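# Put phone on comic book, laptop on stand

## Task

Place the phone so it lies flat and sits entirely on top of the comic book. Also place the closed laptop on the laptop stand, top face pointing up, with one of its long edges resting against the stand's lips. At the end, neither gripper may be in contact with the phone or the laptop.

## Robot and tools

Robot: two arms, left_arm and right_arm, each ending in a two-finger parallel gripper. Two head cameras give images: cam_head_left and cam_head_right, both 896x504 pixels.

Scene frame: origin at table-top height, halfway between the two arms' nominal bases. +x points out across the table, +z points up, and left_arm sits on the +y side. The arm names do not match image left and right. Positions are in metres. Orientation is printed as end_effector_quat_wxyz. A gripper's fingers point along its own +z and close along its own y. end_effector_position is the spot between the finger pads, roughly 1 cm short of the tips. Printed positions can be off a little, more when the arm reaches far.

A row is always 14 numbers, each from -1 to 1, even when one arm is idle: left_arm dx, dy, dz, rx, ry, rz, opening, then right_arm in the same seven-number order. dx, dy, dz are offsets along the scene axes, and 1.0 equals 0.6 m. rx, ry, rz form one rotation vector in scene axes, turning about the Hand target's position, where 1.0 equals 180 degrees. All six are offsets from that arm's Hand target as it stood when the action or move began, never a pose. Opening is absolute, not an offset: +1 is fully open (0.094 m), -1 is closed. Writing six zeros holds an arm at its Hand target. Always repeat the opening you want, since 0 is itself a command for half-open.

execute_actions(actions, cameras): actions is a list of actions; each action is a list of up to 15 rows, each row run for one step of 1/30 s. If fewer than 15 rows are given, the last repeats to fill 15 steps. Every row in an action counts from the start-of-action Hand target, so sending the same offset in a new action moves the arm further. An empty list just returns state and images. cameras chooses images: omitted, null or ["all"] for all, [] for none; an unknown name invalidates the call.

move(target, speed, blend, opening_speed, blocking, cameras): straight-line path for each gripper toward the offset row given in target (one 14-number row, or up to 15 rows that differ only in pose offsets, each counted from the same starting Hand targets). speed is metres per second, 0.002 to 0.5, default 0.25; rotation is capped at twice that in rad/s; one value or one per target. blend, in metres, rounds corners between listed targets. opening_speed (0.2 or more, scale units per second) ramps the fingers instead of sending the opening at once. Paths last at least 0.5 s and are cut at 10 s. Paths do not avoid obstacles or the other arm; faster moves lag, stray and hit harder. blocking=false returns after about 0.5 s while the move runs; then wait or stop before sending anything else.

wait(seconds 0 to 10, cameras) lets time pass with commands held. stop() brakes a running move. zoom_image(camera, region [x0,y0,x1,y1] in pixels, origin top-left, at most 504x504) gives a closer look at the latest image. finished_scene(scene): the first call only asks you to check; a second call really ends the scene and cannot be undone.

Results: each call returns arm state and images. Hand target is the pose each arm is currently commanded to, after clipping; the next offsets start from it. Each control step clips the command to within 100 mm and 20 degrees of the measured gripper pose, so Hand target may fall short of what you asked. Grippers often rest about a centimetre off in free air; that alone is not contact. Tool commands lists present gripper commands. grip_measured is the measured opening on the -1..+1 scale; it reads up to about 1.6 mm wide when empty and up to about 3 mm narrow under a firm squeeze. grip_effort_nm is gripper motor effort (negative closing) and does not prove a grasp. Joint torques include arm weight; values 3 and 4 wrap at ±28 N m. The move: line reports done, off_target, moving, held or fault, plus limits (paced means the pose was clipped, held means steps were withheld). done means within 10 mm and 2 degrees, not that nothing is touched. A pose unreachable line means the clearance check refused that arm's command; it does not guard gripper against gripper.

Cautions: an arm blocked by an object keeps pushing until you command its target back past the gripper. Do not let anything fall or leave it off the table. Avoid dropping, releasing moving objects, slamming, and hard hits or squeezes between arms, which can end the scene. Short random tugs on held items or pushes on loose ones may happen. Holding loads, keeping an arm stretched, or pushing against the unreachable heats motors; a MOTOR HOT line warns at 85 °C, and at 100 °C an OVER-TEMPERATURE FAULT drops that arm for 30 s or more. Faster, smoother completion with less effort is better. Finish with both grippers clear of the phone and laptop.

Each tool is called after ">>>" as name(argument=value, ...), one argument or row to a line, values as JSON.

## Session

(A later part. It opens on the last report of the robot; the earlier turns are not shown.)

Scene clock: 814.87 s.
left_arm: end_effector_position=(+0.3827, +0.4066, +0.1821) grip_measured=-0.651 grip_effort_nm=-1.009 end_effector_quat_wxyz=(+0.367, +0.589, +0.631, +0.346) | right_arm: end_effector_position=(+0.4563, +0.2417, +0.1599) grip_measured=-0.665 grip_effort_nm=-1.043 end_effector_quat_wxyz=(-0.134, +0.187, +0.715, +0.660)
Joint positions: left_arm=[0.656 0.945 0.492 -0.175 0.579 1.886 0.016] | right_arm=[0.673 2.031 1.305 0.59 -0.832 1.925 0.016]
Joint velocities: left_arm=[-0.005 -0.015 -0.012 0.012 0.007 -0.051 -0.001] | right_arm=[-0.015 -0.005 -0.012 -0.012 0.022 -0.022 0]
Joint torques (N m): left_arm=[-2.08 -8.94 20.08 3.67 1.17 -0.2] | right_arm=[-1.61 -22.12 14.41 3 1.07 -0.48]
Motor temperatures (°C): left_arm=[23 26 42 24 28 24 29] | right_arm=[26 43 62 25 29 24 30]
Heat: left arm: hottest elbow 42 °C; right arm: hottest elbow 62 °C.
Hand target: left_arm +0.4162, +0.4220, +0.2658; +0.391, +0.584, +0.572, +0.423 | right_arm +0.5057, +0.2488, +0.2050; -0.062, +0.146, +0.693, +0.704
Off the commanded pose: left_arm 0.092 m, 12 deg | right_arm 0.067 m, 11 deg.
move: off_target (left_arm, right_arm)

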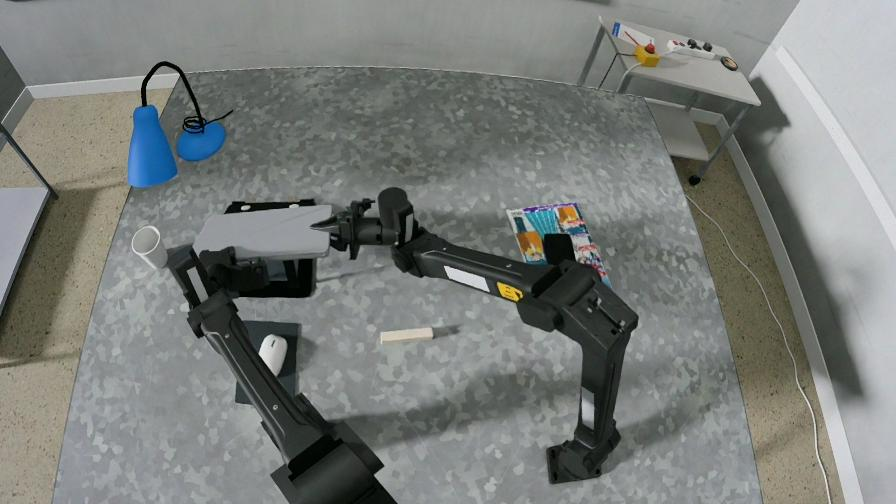

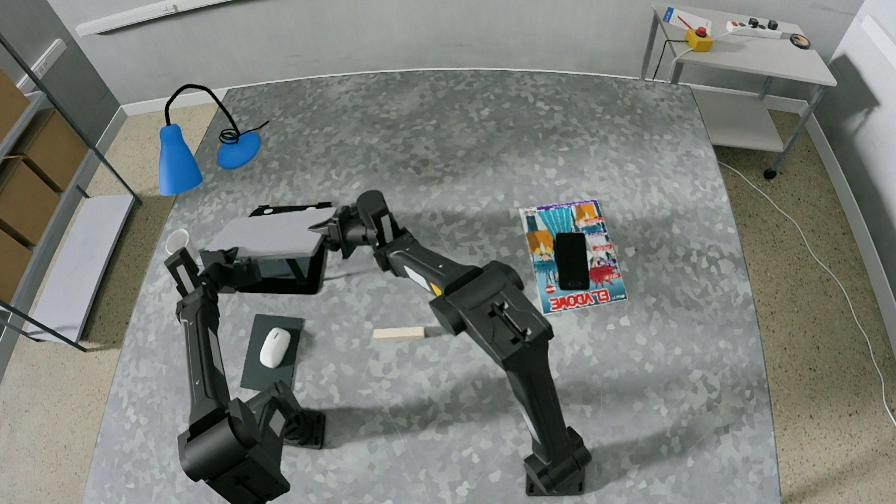

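>>> move(
  target=[
    [0,-0.005,-0.01,0,0,0,-0.82,0,-0.01,-0.05,0,0.01,0,-0.82],
  ],
  speed=0.05,
  cameras=[],
)

>>> move(
  target=[
    [0,-0.005,-0.015,0,0,0,-0.82,0,-0.01,-0.04,0,0.0,0,-0.82],
  ],
  speed=0.05,
)

>>> zoom_image(
  camera="cam_head_left",
  region=[160, 150, 400, 330],
)

>>> zoom_image(
  camera="cam_head_right",
  region=[160, 150, 400, 330],
)

Scene clock: 819.10 s.
left_arm: end_effector_position=(+0.3855, +0.4067, +0.1802) grip_measured=-0.651 grip_effort_nm=-1.009 end_effector_quat_wxyz=(+0.362, +0.595, +0.626, +0.350) | right_arm: end_effector_position=(+0.4576, +0.2432, +0.1506) grip_measured=-0.665 grip_effort_nm=-1.043 end_effector_quat_wxyz=(-0.138, +0.187, +0.707, +0.668)
Joint positions: left_arm=[0.649 0.956 0.492 -0.161 0.571 1.9 0.016] | right_arm=[0.673 2.062 1.305 0.655 -0.834 1.957 0.016]
Joint velocities: left_arm=[0.005 -0.015 -0.002 0.017 -0.007 0.007 0] | right_arm=[-0.005 0.015 -0.007 -0.007 -0.007 0.081 0]
Joint torques (N m): left_arm=[-2.08 -9.82 18.95 3.93 1.2 -0.4] | right_arm=[-2.14 -20.89 13.01 2.73 0.91 -0.52]
Motor temperatures (°C): left_arm=[23 26 43 24 28 24 29] | right_arm=[26 43 61 25 30 24 30]
Heat: left arm: hottest elbow 43 °C; right arm: hottest elbow 61 °C.
Hand target: left_arm +0.4162, +0.4190, +0.2598; +0.391, +0.584, +0.572, +0.423 | right_arm +0.5050, +0.2426, +0.1749; -0.073, +0.157, +0.691, +0.701
Off the commanded pose: left_arm 0.086 m, 11 deg | right_arm 0.054 m, 9 deg.
move: off_target (left_arm, right_arm)
No camera images: "cameras" was empty.

Scene clock: 820.20 s.
left_arm: end_effector_position=(+0.3902, +0.4060, +0.1778) grip_measured=-0.651 grip_effort_nm=-1.004 end_effector_quat_wxyz=(+0.361, +0.601, +0.620, +0.353) | right_arm: end_effector_position=(+0.4607, +0.2420, +0.1423) grip_measured=-0.665 grip_effort_nm=-1.038 end_effector_quat_wxyz=(-0.137, +0.185, +0.700, +0.676)
Joint positions: left_arm=[0.637 0.973 0.492 -0.137 0.565 1.909 0.016] | right_arm=[0.669 2.09 1.305 0.714 -0.836 1.976 0.016]
Joint velocities: left_arm=[-0.005 0.015 0.002 0.002 -0.037 -0.051 -0.001] | right_arm=[-0.005 0.015 -0.002 -0.012 0.037 0.037 0]
Joint torques (N m): left_arm=[-2.43 -10.52 16.99 4.29 1.17 -0.51] | right_arm=[-2.32 -20.42 11.82 2.48 0.75 -0.73]
Motor temperatures (°C): left_arm=[23 26 43 24 28 24 29] | right_arm=[26 43 61 25 29 24 30]
Heat: left arm: hottest elbow 43 °C; right arm: hottest elbow 61 °C.
Hand target: left_arm +0.4161, +0.4161, +0.2508; +0.391, +0.584, +0.572, +0.423 | right_arm +0.5044, +0.2366, +0.1508; -0.073, +0.157, +0.692, +0.701
Off the commanded pose: left_arm 0.078 m, 10 deg | right_arm 0.045 m, 9 deg.
move: off_target (left_arm, right_arm)

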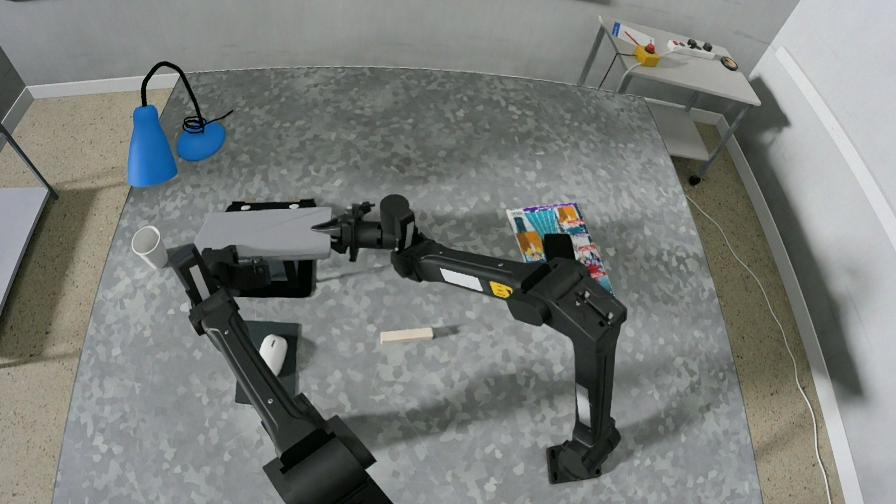

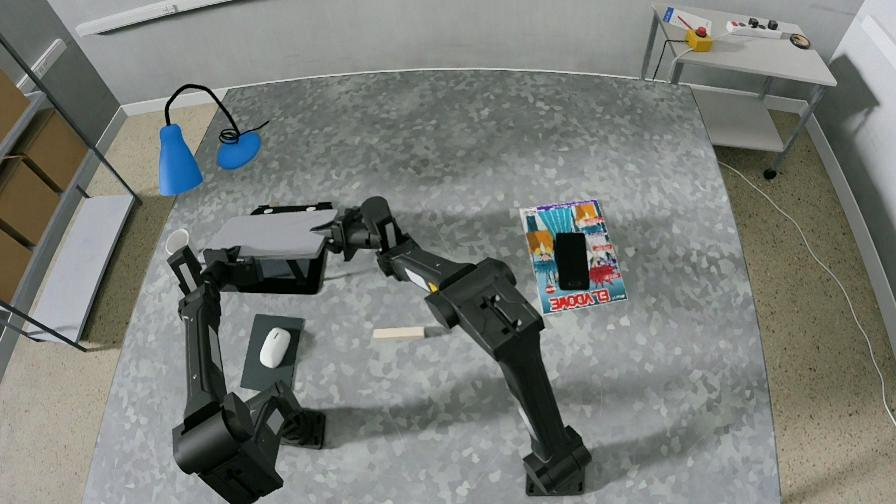

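Scaled by 2.100.

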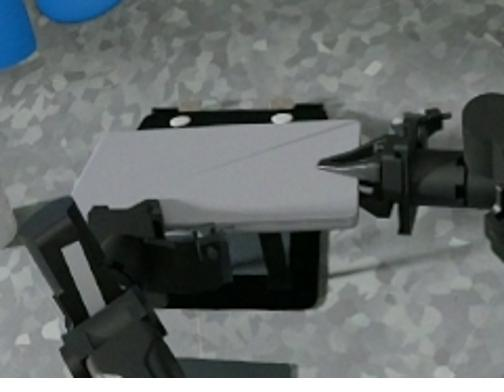

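Scaled by 2.100.

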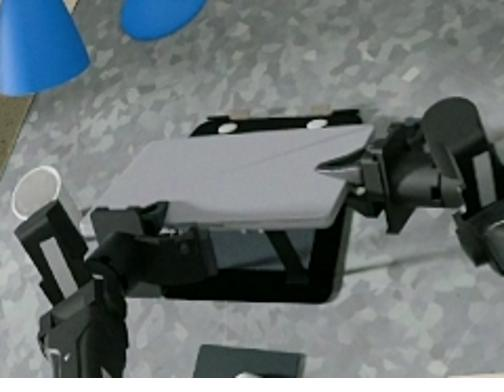

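>>> move(
  target=[
    [-0.03,-0.005,-0.015,0,0,0,-0.82,-0.03,-0.005,-0.02,0,0.0,0,-0.82],
  ],
  speed=0.05,
  cameras=[],
)

>>> move(
  target=[
    [-0.01,-0.005,-0.02,0,0,0,-0.82,-0.01,-0.01,-0.02,0,0.0,0,-0.82],
  ],
  speed=0.05,
)

>>> zoom_image(
  camera="cam_head_left",
  region=[160, 150, 400, 330],
)

Scene clock: 825.87 s.
left_arm: end_effector_position=(+0.3890, +0.4046, +0.1758) grip_measured=-0.651 grip_effort_nm=-1.009 end_effector_quat_wxyz=(+0.364, +0.603, +0.614, +0.357) | right_arm: end_effector_position=(+0.4619, +0.2423, +0.1416) grip_measured=-0.665 grip_effort_nm=-1.038 end_effector_quat_wxyz=(-0.130, +0.179, +0.695, +0.684)
Joint positions: left_arm=[0.641 0.973 0.479 -0.116 0.577 1.915 0.016] | right_arm=[0.669 2.1 1.305 0.75 -0.832 1.978 0.016]
Joint velocities: left_arm=[-0.005 -0.005 0.007 0.007 0.066 -0.022 0] | right_arm=[-0.005 -0.015 -0.007 -0.007 -0.022 -0.007 0]
Joint torques (N m): left_arm=[-0.97 -12.51 14.28 3.86 1.55 -0.4] | right_arm=[-1.14 -21.01 8.29 2.8 1.01 -0.7]
Motor temperatures (°C): left_arm=[23 26 44 24 28 24 29] | right_arm=[26 43 59 25 29 24 30]
Heat: left arm: hottest elbow 44 °C; right arm: hottest elbow 59 °C.
Hand target: left_arm +0.3979, +0.4132, +0.2417; +0.391, +0.584, +0.572, +0.423 | right_arm +0.4861, +0.2337, +0.1393; -0.073, +0.157, +0.691, +0.701
Off the commanded pose: left_arm 0.067 m, 10 deg | right_arm 0.026 m, 7 deg.
move: off_target (left_arm, right_arm)
No camera images: "cameras" was empty.

Scene clock: 826.80 s.
left_arm: end_effector_position=(+0.3841, +0.4015, +0.1694) grip_measured=-0.651 grip_effort_nm=-1.009 end_effector_quat_wxyz=(+0.366, +0.602, +0.611, +0.361) | right_arm: end_effector_position=(+0.4577, +0.2393, +0.1344) grip_measured=-0.665 grip_effort_nm=-1.033 end_effector_quat_wxyz=(-0.129, +0.175, +0.693, +0.687)
Joint positions: left_arm=[0.645 0.965 0.45 -0.085 0.583 1.916 0.016] | right_arm=[0.669 2.109 1.287 0.787 -0.834 1.978 0.016]
Joint velocities: left_arm=[0.005 0.005 0.002 0.002 -0.022 0.066 0] | right_arm=[0.005 -0.024 -0.012 0.002 -0.125 -0.051 0]
Joint torques (N m): left_arm=[-0.79 -11.34 13.86 3.66 1.49 -0.38] | right_arm=[-1.38 -21.25 7.27 2.82 1.03 -0.7]
Motor temperatures (°C): left_arm=[23 26 44 24 29 24 29] | right_arm=[26 43 59 25 29 24 30]
Heat: left arm: hottest elbow 44 °C; right arm: hottest elbow 59 °C.
Hand target: left_arm +0.3919, +0.4103, +0.2299; +0.391, +0.584, +0.572, +0.423 | right_arm +0.4797, +0.2277, +0.1272; -0.073, +0.157, +0.692, +0.701
Off the commanded pose: left_arm 0.062 m, 9 deg | right_arm 0.026 m, 7 deg.
move: off_target (left_arm, right_arm)

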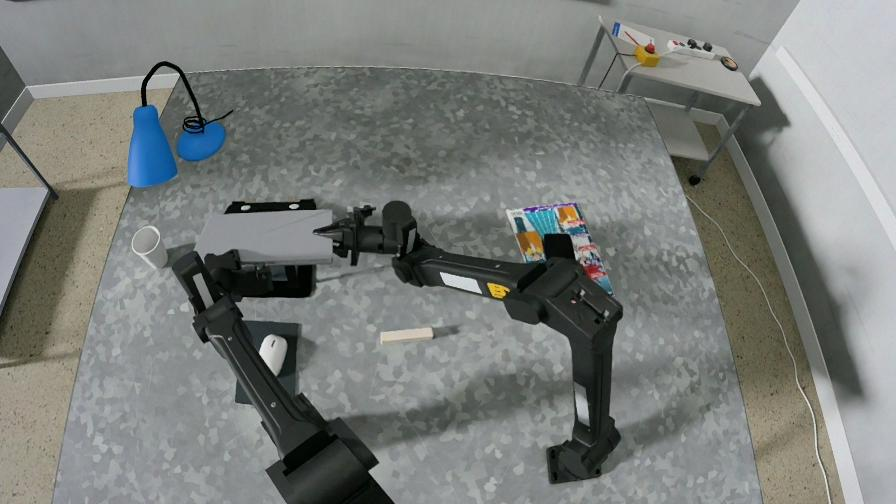

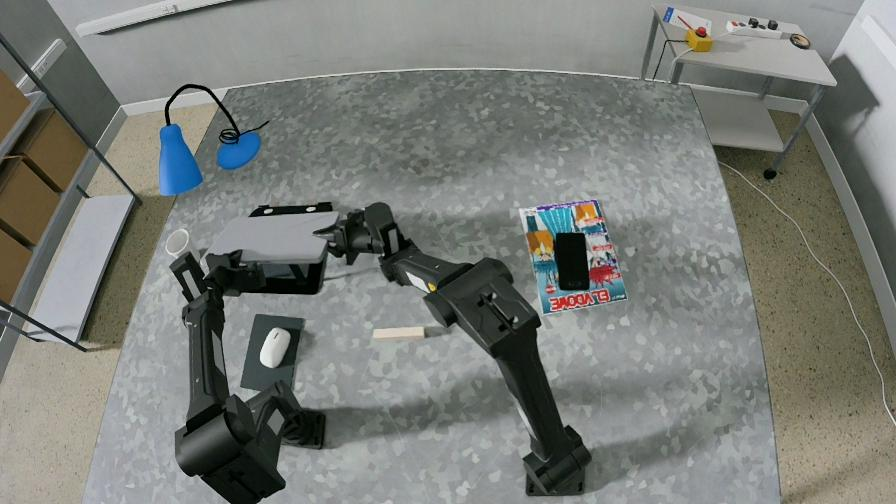

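Scaled by 2.100.

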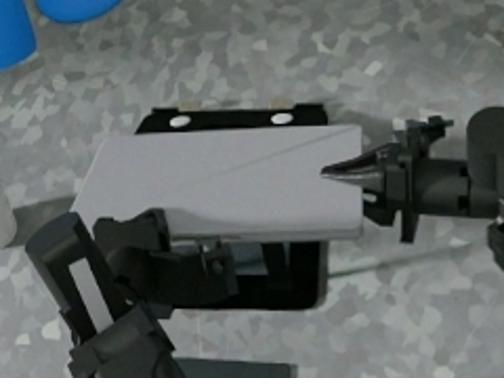

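>>> move(
  target=[
    [-0.005,-0.00,-0.022,0,0,0,-0.82,-0.00,-0.0,-0.02,0,0.0,0,-0.82],
  ],
  speed=0.04,
  cameras=[],
)

>>> move(
  target=[
    [0,0,-0.015,0,0,0,-0.82,0,0,-0.015,0,0.0,0,-0.82],
  ],
  speed=0.04,
)

>>> zoom_image(
  camera="cam_head_left",
  region=[160, 150, 400, 330],
)

Scene clock: 834.13 s.
left_arm: end_effector_position=(+0.3829, +0.4013, +0.1682) grip_measured=-0.651 grip_effort_nm=-1.009 end_effector_quat_wxyz=(+0.371, +0.601, +0.603, +0.371) | right_arm: end_effector_position=(+0.4577, +0.2394, +0.1332) grip_measured=-0.665 grip_effort_nm=-1.038 end_effector_quat_wxyz=(-0.124, +0.167, +0.690, +0.693)
Joint positions: left_arm=[0.651 0.964 0.429 -0.038 0.594 1.916 0.016] | right_arm=[0.669 2.119 1.287 0.819 -0.835 1.976 0.016]
Joint velocities: left_arm=[-0.015 -0.005 0.002 -0.012 0.095 -0.066 0] | right_arm=[-0.015 0.005 0.007 -0.002 -0.037 0.007 0.001]
Joint torques (N m): left_arm=[-0.5 -11.16 13.01 3.56 1.36 -0.36] | right_arm=[-1.26 -20.6 7.1 2.73 1.05 -0.68]
Motor temperatures (°C): left_arm=[23 26 42 24 29 24 29] | right_arm=[26 43 56 25 29 25 30]
Heat: left arm: hottest elbow 42 °C; right arm: hottest elbow 56 °C.
Hand target: left_arm +0.3887, +0.4104, +0.2167; +0.391, +0.584, +0.572, +0.423 | right_arm +0.4795, +0.2276, +0.1153; -0.073, +0.157, +0.692, +0.701
Off the commanded pose: left_arm 0.050 m, 8 deg | right_arm 0.031 m, 6 deg.
move: off_target (left_arm, right_arm)
No camera images: "cameras" was empty.

Scene clock: 835.03 s.
left_arm: end_effector_position=(+0.3829, +0.4011, +0.1682) grip_measured=-0.651 grip_effort_nm=-1.009 end_effector_quat_wxyz=(+0.373, +0.600, +0.597, +0.380) | right_arm: end_effector_position=(+0.4578, +0.2394, +0.1323) grip_measured=-0.665 grip_effort_nm=-1.043 end_effector_quat_wxyz=(-0.120, +0.162, +0.688, +0.698)
Joint positions: left_arm=[0.652 0.964 0.416 -0.003 0.598 1.916 0.016] | right_arm=[0.669 2.127 1.287 0.843 -0.835 1.974 0.016]
Joint velocities: left_arm=[-0.005 -0.005 0.027 0.002 -0.007 -0.022 0] | right_arm=[0.015 -0.005 0.007 -0.002 -0.007 -0.007 0]
Joint torques (N m): left_arm=[-0.44 -8.64 12.36 3.59 1.24 -0.33] | right_arm=[-1.32 -19.55 6.99 2.52 1.04 -0.67]
Motor temperatures (°C): left_arm=[23 26 42 24 29 24 29] | right_arm=[26 43 56 25 29 25 30]
Heat: left arm: hottest elbow 42 °C; right arm: hottest elbow 56 °C.
Hand target: left_arm +0.3886, +0.4104, +0.2076; +0.391, +0.584, +0.572, +0.423 | right_arm +0.4793, +0.2276, +0.1062; -0.073, +0.157, +0.692, +0.701
Off the commanded pose: left_arm 0.041 m, 6 deg | right_arm 0.036 m, 5 deg.
move: off_target (left_arm, right_arm)

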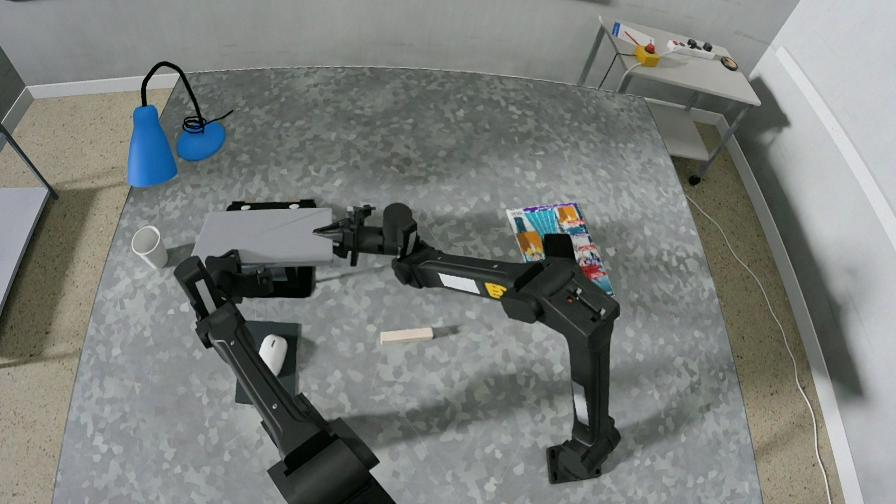

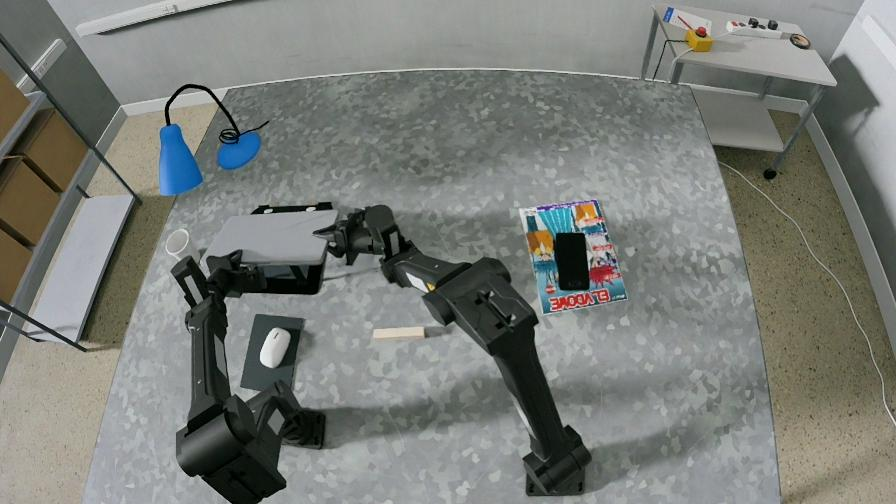

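Scaled by 2.100.

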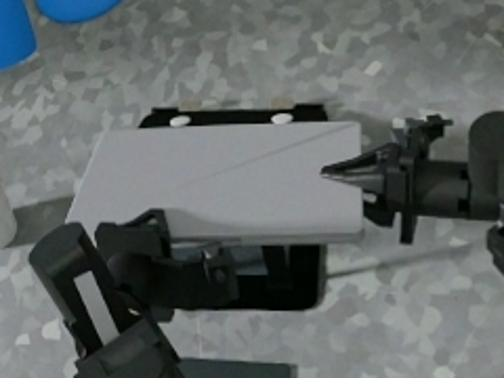

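>>> move(
  target=[
    [0,-0.00,-0.0,0,0.045,0,-0.82,0.0,-0.0,-0.015,0,0.045,0,-0.82],
  ],
  speed=0.04,
)

>>> zoom_image(
  camera="cam_head_right",
  region=[180, 170, 380, 310],
)

Scene clock: 843.63 s.
left_arm: end_effector_position=(+0.3779, +0.4000, +0.1653) grip_measured=-0.651 grip_effort_nm=-1.009 end_effector_quat_wxyz=(+0.348, +0.612, +0.618, +0.350) | right_arm: end_effector_position=(+0.4559, +0.2395, +0.1284) grip_measured=-0.665 grip_effort_nm=-1.038 end_effector_quat_wxyz=(-0.148, +0.183, +0.684, +0.691)
Joint positions: left_arm=[0.642 0.947 0.459 -0.161 0.557 1.951 0.016] | right_arm=[0.669 2.132 1.287 0.843 -0.846 2.041 0.016]
Joint velocities: left_arm=[-0.015 0.005 -0.007 0.007 -0.066 -0.066 0.001] | right_arm=[-0.015 -0.005 -0.002 -0.002 -0.037 -0.037 0]
Joint torques (N m): left_arm=[-1.55 -8.53 16.75 0.35 0.18 0.11] | right_arm=[-1.38 -19.6 6.86 1.89 1.36 -0.15]
Motor temperatures (°C): left_arm=[23 26 42 24 29 24 29] | right_arm=[26 42 53 25 30 25 30]
Heat: left arm: hottest elbow 42 °C; right arm: hottest elbow 53 °C.
Hand target: left_arm +0.3888, +0.4106, +0.2074; +0.348, +0.612, +0.598, +0.382 | right_arm +0.4792, +0.2275, +0.0973; -0.121, +0.206, +0.685, +0.689
Off the commanded pose: left_arm 0.045 m, 4 deg | right_arm 0.041 m, 4 deg.
move: off_target (left_arm, right_arm)

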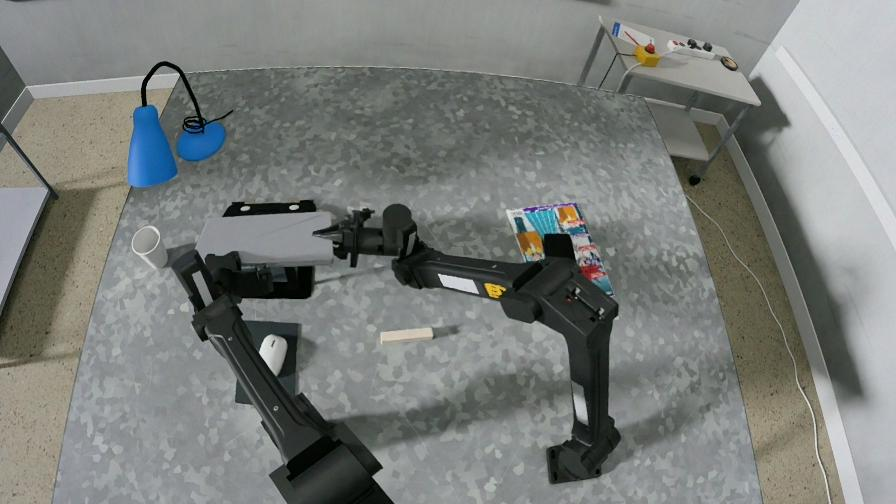

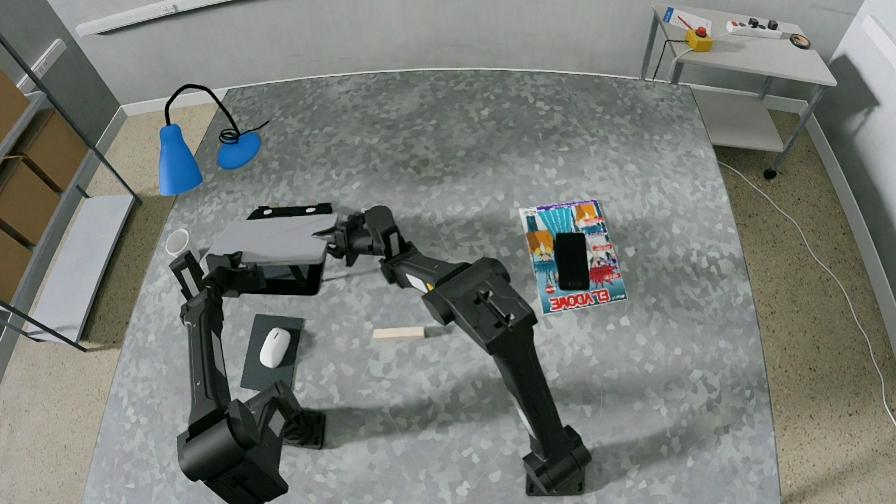

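Scaled by 2.520.

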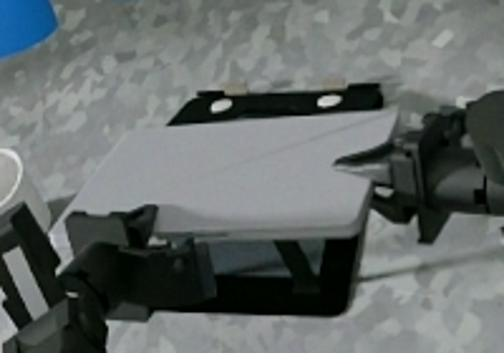

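>>> move(
  target=[
    [0,-0.00,-0.02,0,0.0,0,-0.82,0.0,-0.0,-0.02,0,0.0,0,-0.82],
  ],
  speed=0.04,
  cameras=[],
)

>>> move(
  target=[
    [0,-0.00,-0.02,0,0.0,0,-0.82,0.0,-0.0,-0.01,0,0.0,0,-0.82],
  ],
  speed=0.04,
)

>>> zoom_image(
  camera="cam_head_right",
  region=[180, 170, 380, 310],
)

Scene clock: 848.60 s.
left_arm: end_effector_position=(+0.3785, +0.4004, +0.1662) grip_measured=-0.651 grip_effort_nm=-1.009 end_effector_quat_wxyz=(+0.348, +0.613, +0.616, +0.352) | right_arm: end_effector_position=(+0.4559, +0.2395, +0.1269) grip_measured=-0.665 grip_effort_nm=-1.043 end_effector_quat_wxyz=(-0.148, +0.182, +0.681, +0.694)
Joint positions: left_arm=[0.642 0.947 0.459 -0.156 0.557 1.954 0.016] | right_arm=[0.669 2.14 1.287 0.862 -0.846 2.049 0.016]
Joint velocities: left_arm=[-0.005 0.005 0.007 -0.002 0.022 -0.007 -0.001] | right_arm=[0.015 -0.005 -0.007 -0.007 -0.022 -0.037 0]
Joint torques (N m): left_arm=[-1.38 -6.65 14.79 1.58 0.19 0.02] | right_arm=[-1.32 -18.37 6.72 2.03 1.35 -0.26]
Motor temperatures (°C): left_arm=[23 26 43 24 29 24 29] | right_arm=[26 42 51 25 30 24 30]
Heat: left arm: hottest elbow 43 °C; right arm: hottest elbow 51 °C.
Hand target: left_arm +0.3888, +0.4106, +0.1956; +0.348, +0.612, +0.598, +0.382 | right_arm +0.4790, +0.2275, +0.0853; -0.121, +0.206, +0.685, +0.689
Off the commanded pose: left_arm 0.033 m, 4 deg | right_arm 0.049 m, 4 deg.
move: off_target (left_arm, right_arm)
No camera images: "cameras" was empty.

Scene clock: 849.50 s.
left_arm: end_effector_position=(+0.3818, +0.4021, +0.1664) grip_measured=-0.651 grip_effort_nm=-1.009 end_effector_quat_wxyz=(+0.349, +0.614, +0.610, +0.358) | right_arm: end_effector_position=(+0.4566, +0.2396, +0.1255) grip_measured=-0.665 grip_effort_nm=-1.043 end_effector_quat_wxyz=(-0.146, +0.183, +0.679, +0.696)
Joint positions: left_arm=[0.641 0.961 0.459 -0.13 0.56 1.958 0.016] | right_arm=[0.669 2.145 1.287 0.876 -0.84 2.053 0.016]
Joint velocities: left_arm=[-0.005 0.005 0.002 0.002 -0.007 0.051 0] | right_arm=[-0.005 -0.015 -0.012 0.002 0.007 0.007 0]
Joint torques (N m): left_arm=[-0.85 -5.83 12.62 2.24 0.17 -0.02] | right_arm=[-1.38 -17.9 6.65 2.02 1.16 -0.28]
Motor temperatures (°C): left_arm=[23 26 43 24 29 24 29] | right_arm=[26 42 51 25 30 24 30]
Heat: left arm: hottest elbow 43 °C; right arm: hottest elbow 51 °C.
Hand target: left_arm +0.3887, +0.4106, +0.1836; +0.349, +0.612, +0.598, +0.382 | right_arm +0.4788, +0.2275, +0.0794; -0.122, +0.206, +0.685, +0.689
Off the commanded pose: left_arm 0.020 m, 3 deg | right_arm 0.053 m, 4 deg.
move: off_target (left_arm, right_arm)

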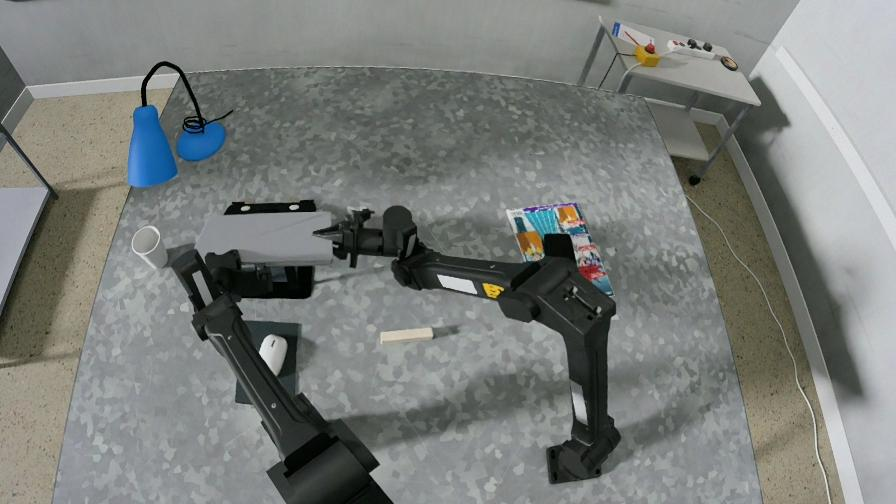

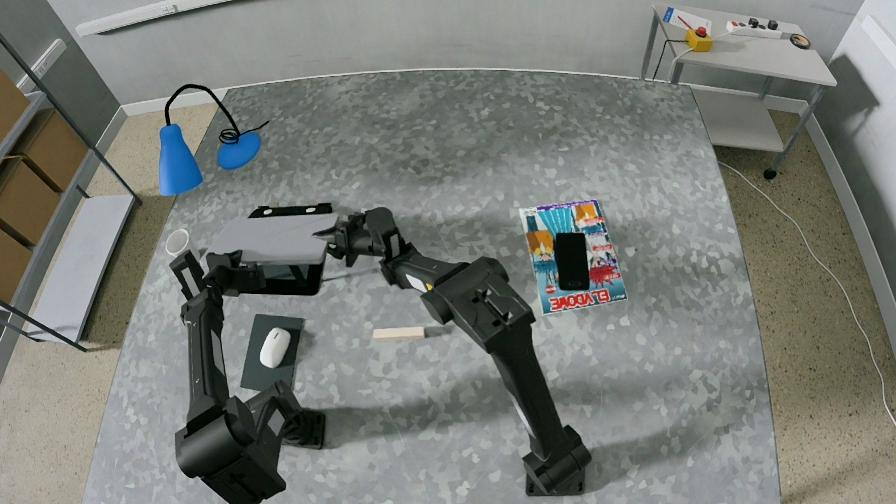

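Scaled by 2.520.

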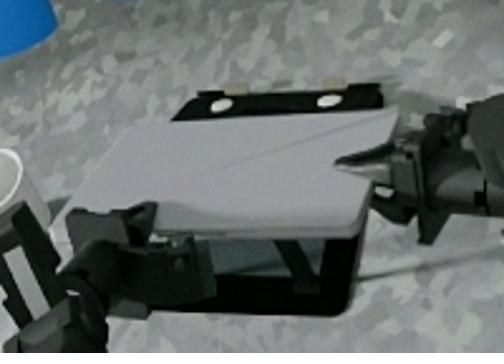

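>>> move(
  target=[
    [0,0,0,0,0.0,0,-0.82,-0.03,0.0,0.06,0,0.0,0,-0.82],
  ],
  speed=0.04,
  cameras=[],
)

>>> move(
  target=[
    [0,0,0,0,0.0,0,-0.82,0,0.0,0.0,0,0.0,0,-0.45],
  ],
  opening_speed=0.3,
)

>>> zoom_image(
  camera="cam_head_right",
  region=[180, 170, 380, 310],
)

Scene clock: 857.27 s.
left_arm: end_effector_position=(+0.3822, +0.4023, +0.1659) grip_measured=-0.651 grip_effort_nm=-1.009 end_effector_quat_wxyz=(+0.349, +0.615, +0.610, +0.358) | right_arm: end_effector_position=(+0.4547, +0.2394, +0.1262) grip_measured=-0.665 grip_effort_nm=-1.043 end_effector_quat_wxyz=(-0.141, +0.193, +0.680, +0.693)
Joint positions: left_arm=[0.641 0.964 0.459 -0.127 0.56 1.96 0.016] | right_arm=[0.675 2.131 1.272 0.86 -0.815 2.05 0.016]
Joint velocities: left_arm=[-0.005 -0.005 -0.012 -0.007 -0.051 -0.007 0] | right_arm=[-0.005 -0.034 -0.002 -0.002 -0.007 0.037 0]
Joint torques (N m): left_arm=[-1.26 -6.36 12.42 2.24 0.11 -0.01] | right_arm=[-0.38 -24 4.9 0.9 0.95 -0.21]
Motor temperatures (°C): left_arm=[23 26 42 24 28 24 29] | right_arm=[26 41 50 25 30 24 30]
Heat: left arm: hottest elbow 42 °C; right arm: hottest elbow 50 °C.
Hand target: left_arm +0.3887, +0.4106, +0.1836; +0.348, +0.612, +0.598, +0.382 | right_arm +0.4615, +0.2280, +0.1157; -0.122, +0.206, +0.685, +0.689
Off the commanded pose: left_arm 0.021 m, 3 deg | right_arm 0.017 m, 3 deg.
move: off_target (left_arm, right_arm)
No camera images: "cameras" was empty.

Scene clock: 858.80 s.
left_arm: end_effector_position=(+0.3823, +0.4022, +0.1653) grip_measured=-0.651 grip_effort_nm=-1.009 end_effector_quat_wxyz=(+0.350, +0.613, +0.612, +0.356) | right_arm: end_effector_position=(+0.4585, +0.2359, +0.1227) grip_measured=-0.452 grip_effort_nm=0.061 end_effector_quat_wxyz=(-0.124, +0.197, +0.681, +0.694)
Joint positions: left_arm=[0.641 0.965 0.459 -0.127 0.56 1.952 0.016] | right_arm=[0.672 2.129 1.262 0.859 -0.789 2.024 0.026]
Joint velocities: left_arm=[-0.005 0.015 -0.012 -0.002 -0.051 -0.11 0] | right_arm=[0.015 0.005 0.007 0.002 -0.095 -0.066 0.001]
Joint torques (N m): left_arm=[-1.08 -6.3 12.52 2.32 0.09 0] | right_arm=[-0.15 -23.59 5.61 1.07 0.07 0.02]
Motor temperatures (°C): left_arm=[23 26 42 24 28 24 29] | right_arm=[26 41 49 25 30 24 30]
Heat: left arm: hottest elbow 42 °C; right arm: hottest elbow 49 °C.
Hand target: left_arm +0.3887, +0.4106, +0.1836; +0.349, +0.612, +0.598, +0.382 | right_arm +0.4616, +0.2278, +0.1158; -0.122, +0.206, +0.685, +0.689
Off the commanded pose: left_arm 0.021 m, 3 deg | right_arm 0.011 m, 1 deg.
move: off_target (left_arm, right_arm)

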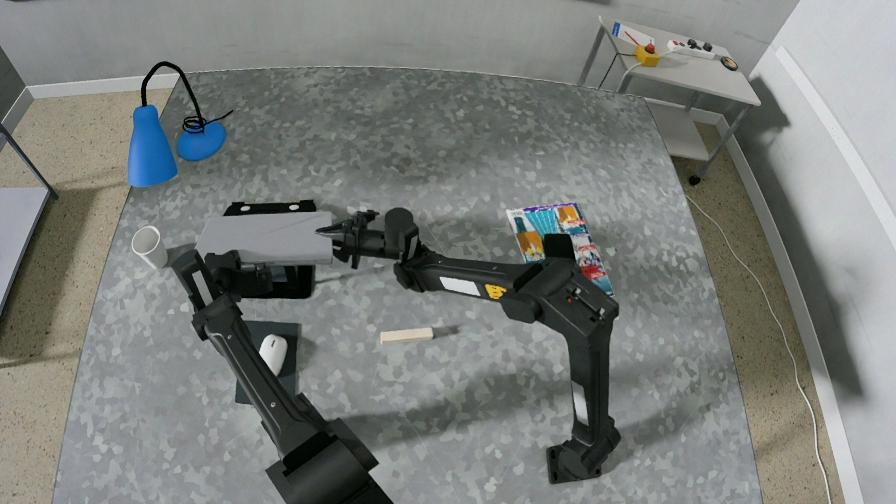

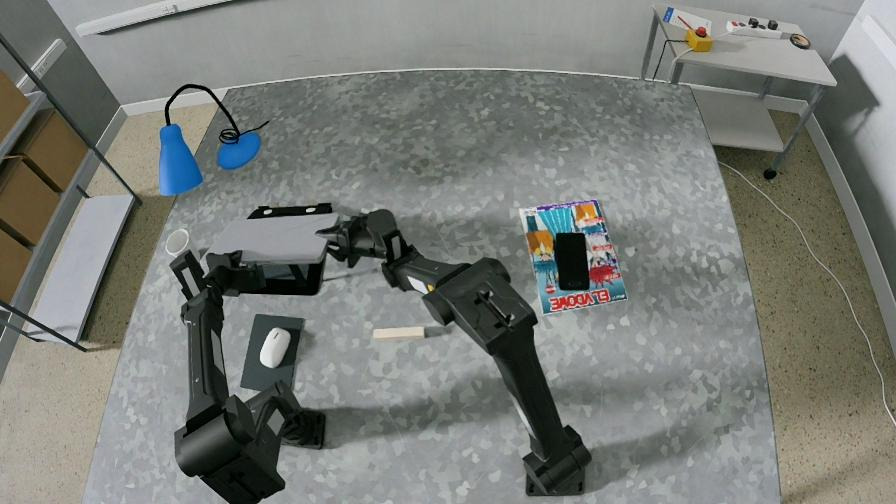

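Scaled by 2.520.

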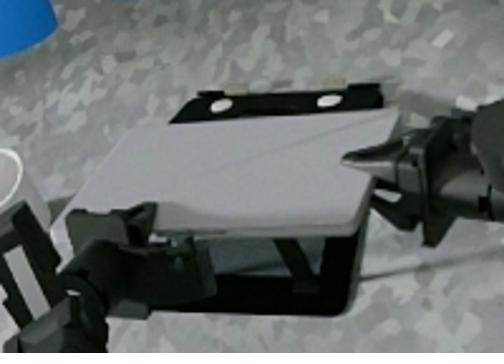

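>>> move(
  target=[
    [0,0,0,0,0.0,0,-0.82,0,-0.18,0.005,0,0.0,0,-0.45],
  ],
  speed=0.08,
)

>>> zoom_image(
  camera="cam_head_right",
  region=[180, 170, 380, 310],
)

>>> zoom_image(
  camera="cam_head_left",
  region=[160, 150, 400, 330],
)

Scene clock: 864.20 s.
left_arm: end_effector_position=(+0.3823, +0.4022, +0.1653) grip_measured=-0.651 grip_effort_nm=-1.009 end_effector_quat_wxyz=(+0.350, +0.613, +0.612, +0.356) | right_arm: end_effector_position=(+0.4597, +0.1261, +0.1057) grip_measured=-0.451 grip_effort_nm=0.051 end_effector_quat_wxyz=(-0.133, +0.216, +0.688, +0.680)
Joint positions: left_arm=[0.641 0.965 0.459 -0.127 0.56 1.952 0.016] | right_arm=[0.513 2.045 1.059 0.918 -0.941 2.013 0.026]
Joint velocities: left_arm=[-0.024 -0.005 -0.012 -0.007 0.022 0.007 0.001] | right_arm=[0.015 -0.005 -0.002 -0.012 0.037 -0.066 0.002]
Joint torques (N m): left_arm=[-1.14 -6.18 12.79 2.1 0.1 0] | right_arm=[-0.09 -23 4.83 1.92 -0.13 0.03]
Motor temperatures (°C): left_arm=[22 26 42 24 28 24 29] | right_arm=[26 41 48 25 29 24 29]
Heat: left arm: hottest elbow 42 °C; right arm: hottest elbow 48 °C.
Hand target: left_arm +0.3887, +0.4106, +0.1836; +0.349, +0.612, +0.598, +0.382 | right_arm +0.4601, +0.1200, +0.1193; -0.121, +0.206, +0.685, +0.689
Off the commanded pose: left_arm 0.021 m, 3 deg | right_arm 0.015 m, 2 deg.
move: off_target (left_arm, right_arm)

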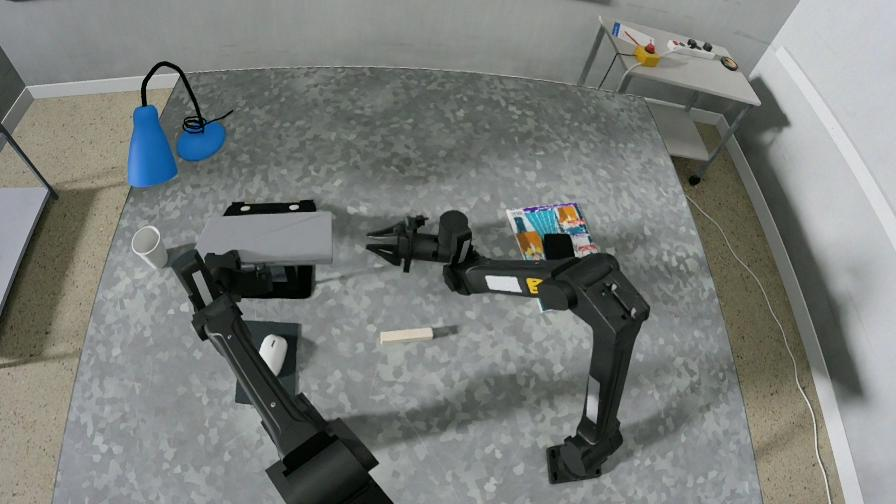

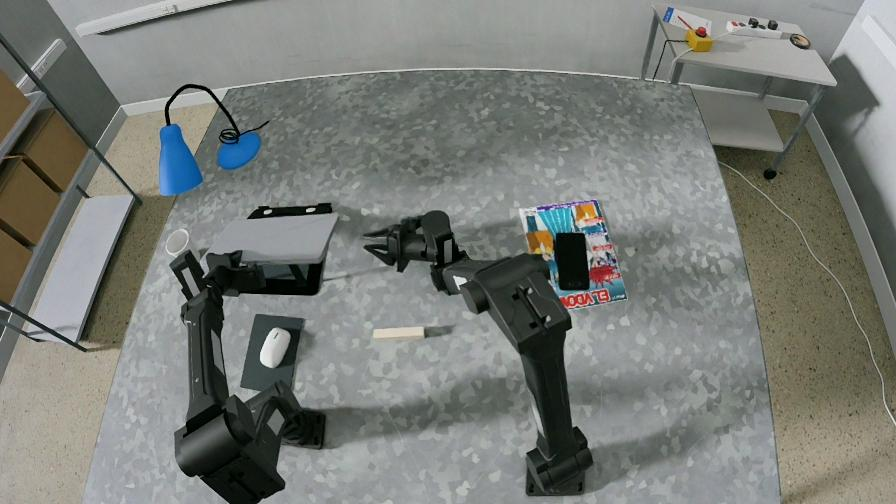

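Scaled by 2.520.

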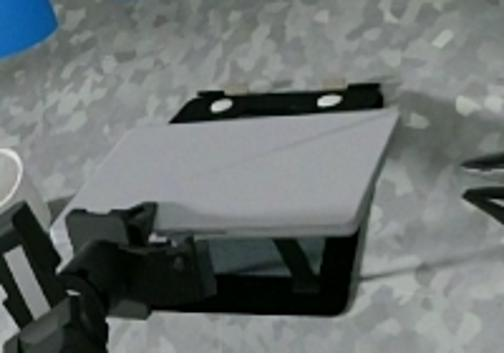

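Scaled by 2.100.

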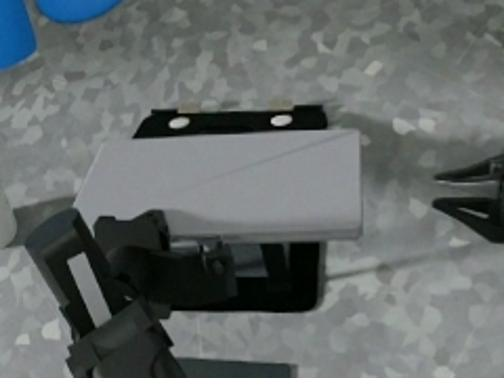

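>>> move(
  target=[
    [0,0,0,0,0.0,0,-0.45,0,-0.05,0.02,0,0.0,0,-0.45],
  ],
  opening_speed=0.3,
)

>>> zoom_image(
  camera="cam_head_left",
  region=[160, 150, 400, 330],
)

Scene clock: 869.30 s.
left_arm: end_effector_position=(+0.3822, +0.4024, +0.1652) grip_measured=-0.453 grip_effort_nm=0.129 end_effector_quat_wxyz=(+0.349, +0.614, +0.612, +0.357) | right_arm: end_effector_position=(+0.4611, +0.0950, +0.1223) grip_measured=-0.451 grip_effort_nm=0.046 end_effector_quat_wxyz=(-0.130, +0.212, +0.686, +0.684)
Joint positions: left_arm=[0.641 0.965 0.459 -0.127 0.559 1.955 0.026] | right_arm=[0.461 1.99 1.014 0.919 -0.991 2.01 0.026]
Joint velocities: left_arm=[-0.015 -0.005 -0.002 0.012 0.037 -0.081 0.001] | right_arm=[-0.005 0.005 0.012 0.002 -0.051 -0.007 0]
Joint torques (N m): left_arm=[-1.55 -6.89 12.4 2.17 0.19 0.02] | right_arm=[0.03 -21.89 4.92 1.66 -0.11 0.03]
Motor temperatures (°C): left_arm=[22 26 42 24 28 24 29] | right_arm=[26 42 47 25 29 24 29]
Heat: left arm: hottest elbow 42 °C; right arm: hottest elbow 47 °C.
Hand target: left_arm +0.3887, +0.4106, +0.1836; +0.349, +0.612, +0.598, +0.382 | right_arm +0.4601, +0.0899, +0.1315; -0.121, +0.206, +0.685, +0.689
Off the commanded pose: left_arm 0.021 m, 3 deg | right_arm 0.010 m, 1 deg.
move: off_target (left_arm)

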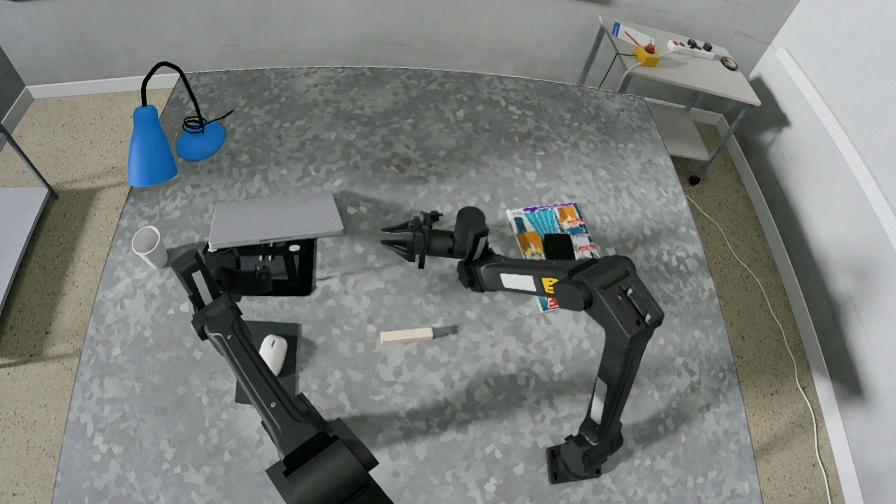

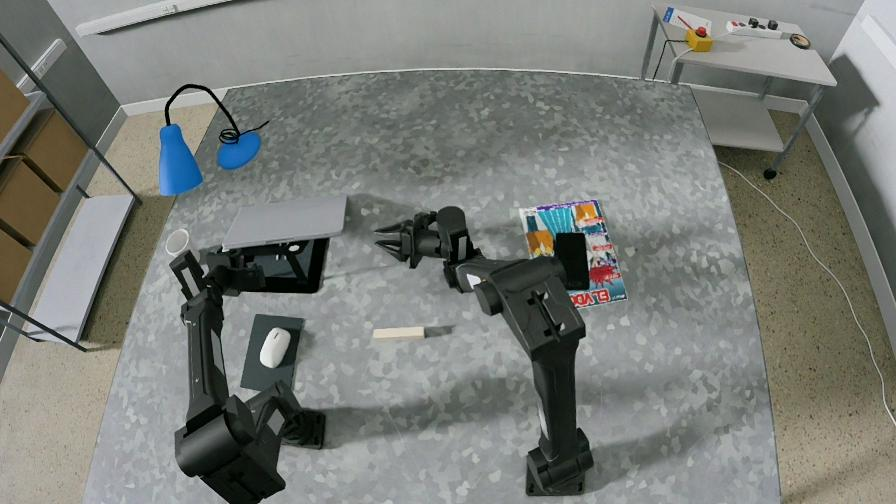

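Scaled by 2.100.

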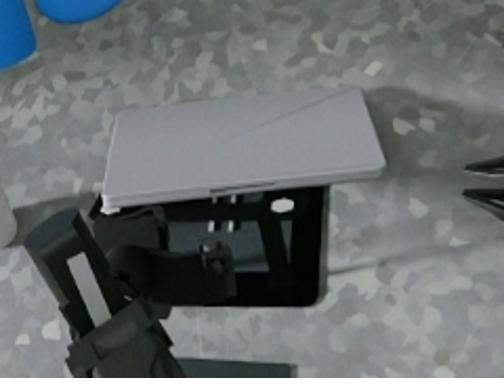

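>>> zoom_image(
  camera="cam_head_right",
  region=[200, 170, 370, 310],
)

>>> zoom_image(
  camera="cam_head_left",
  region=[190, 170, 360, 310],
)

Scaled by 2.965.

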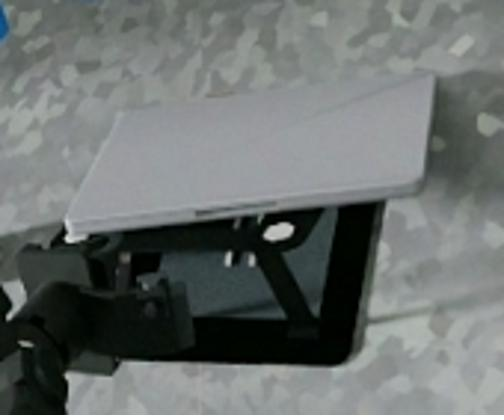

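Scaled by 2.965.

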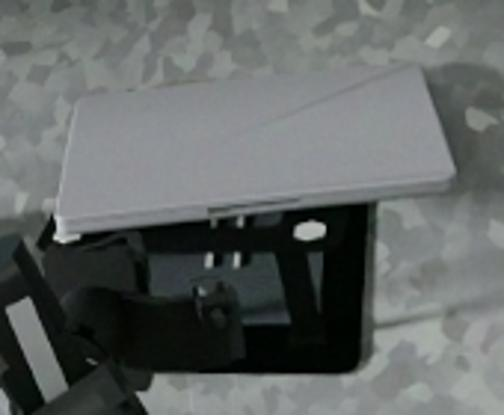

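>>> zoom_image(
  camera="cam_head_left",
  region=[200, 180, 270, 250],
)

>>> zoom_image(
  camera="cam_head_right",
  region=[280, 180, 360, 260],
)

Scaled by 7.200.

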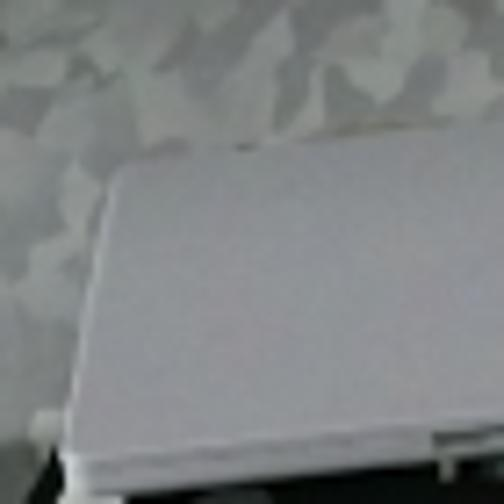

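Scaled by 6.300.

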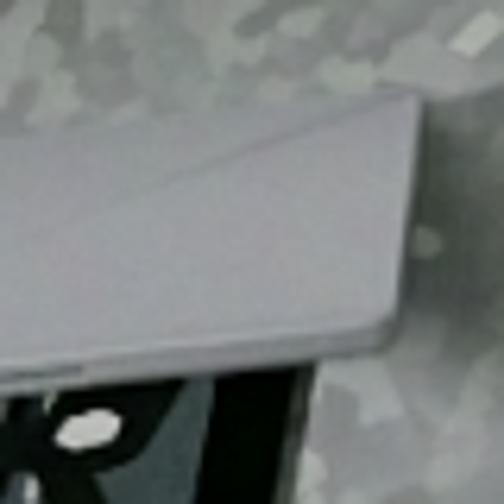

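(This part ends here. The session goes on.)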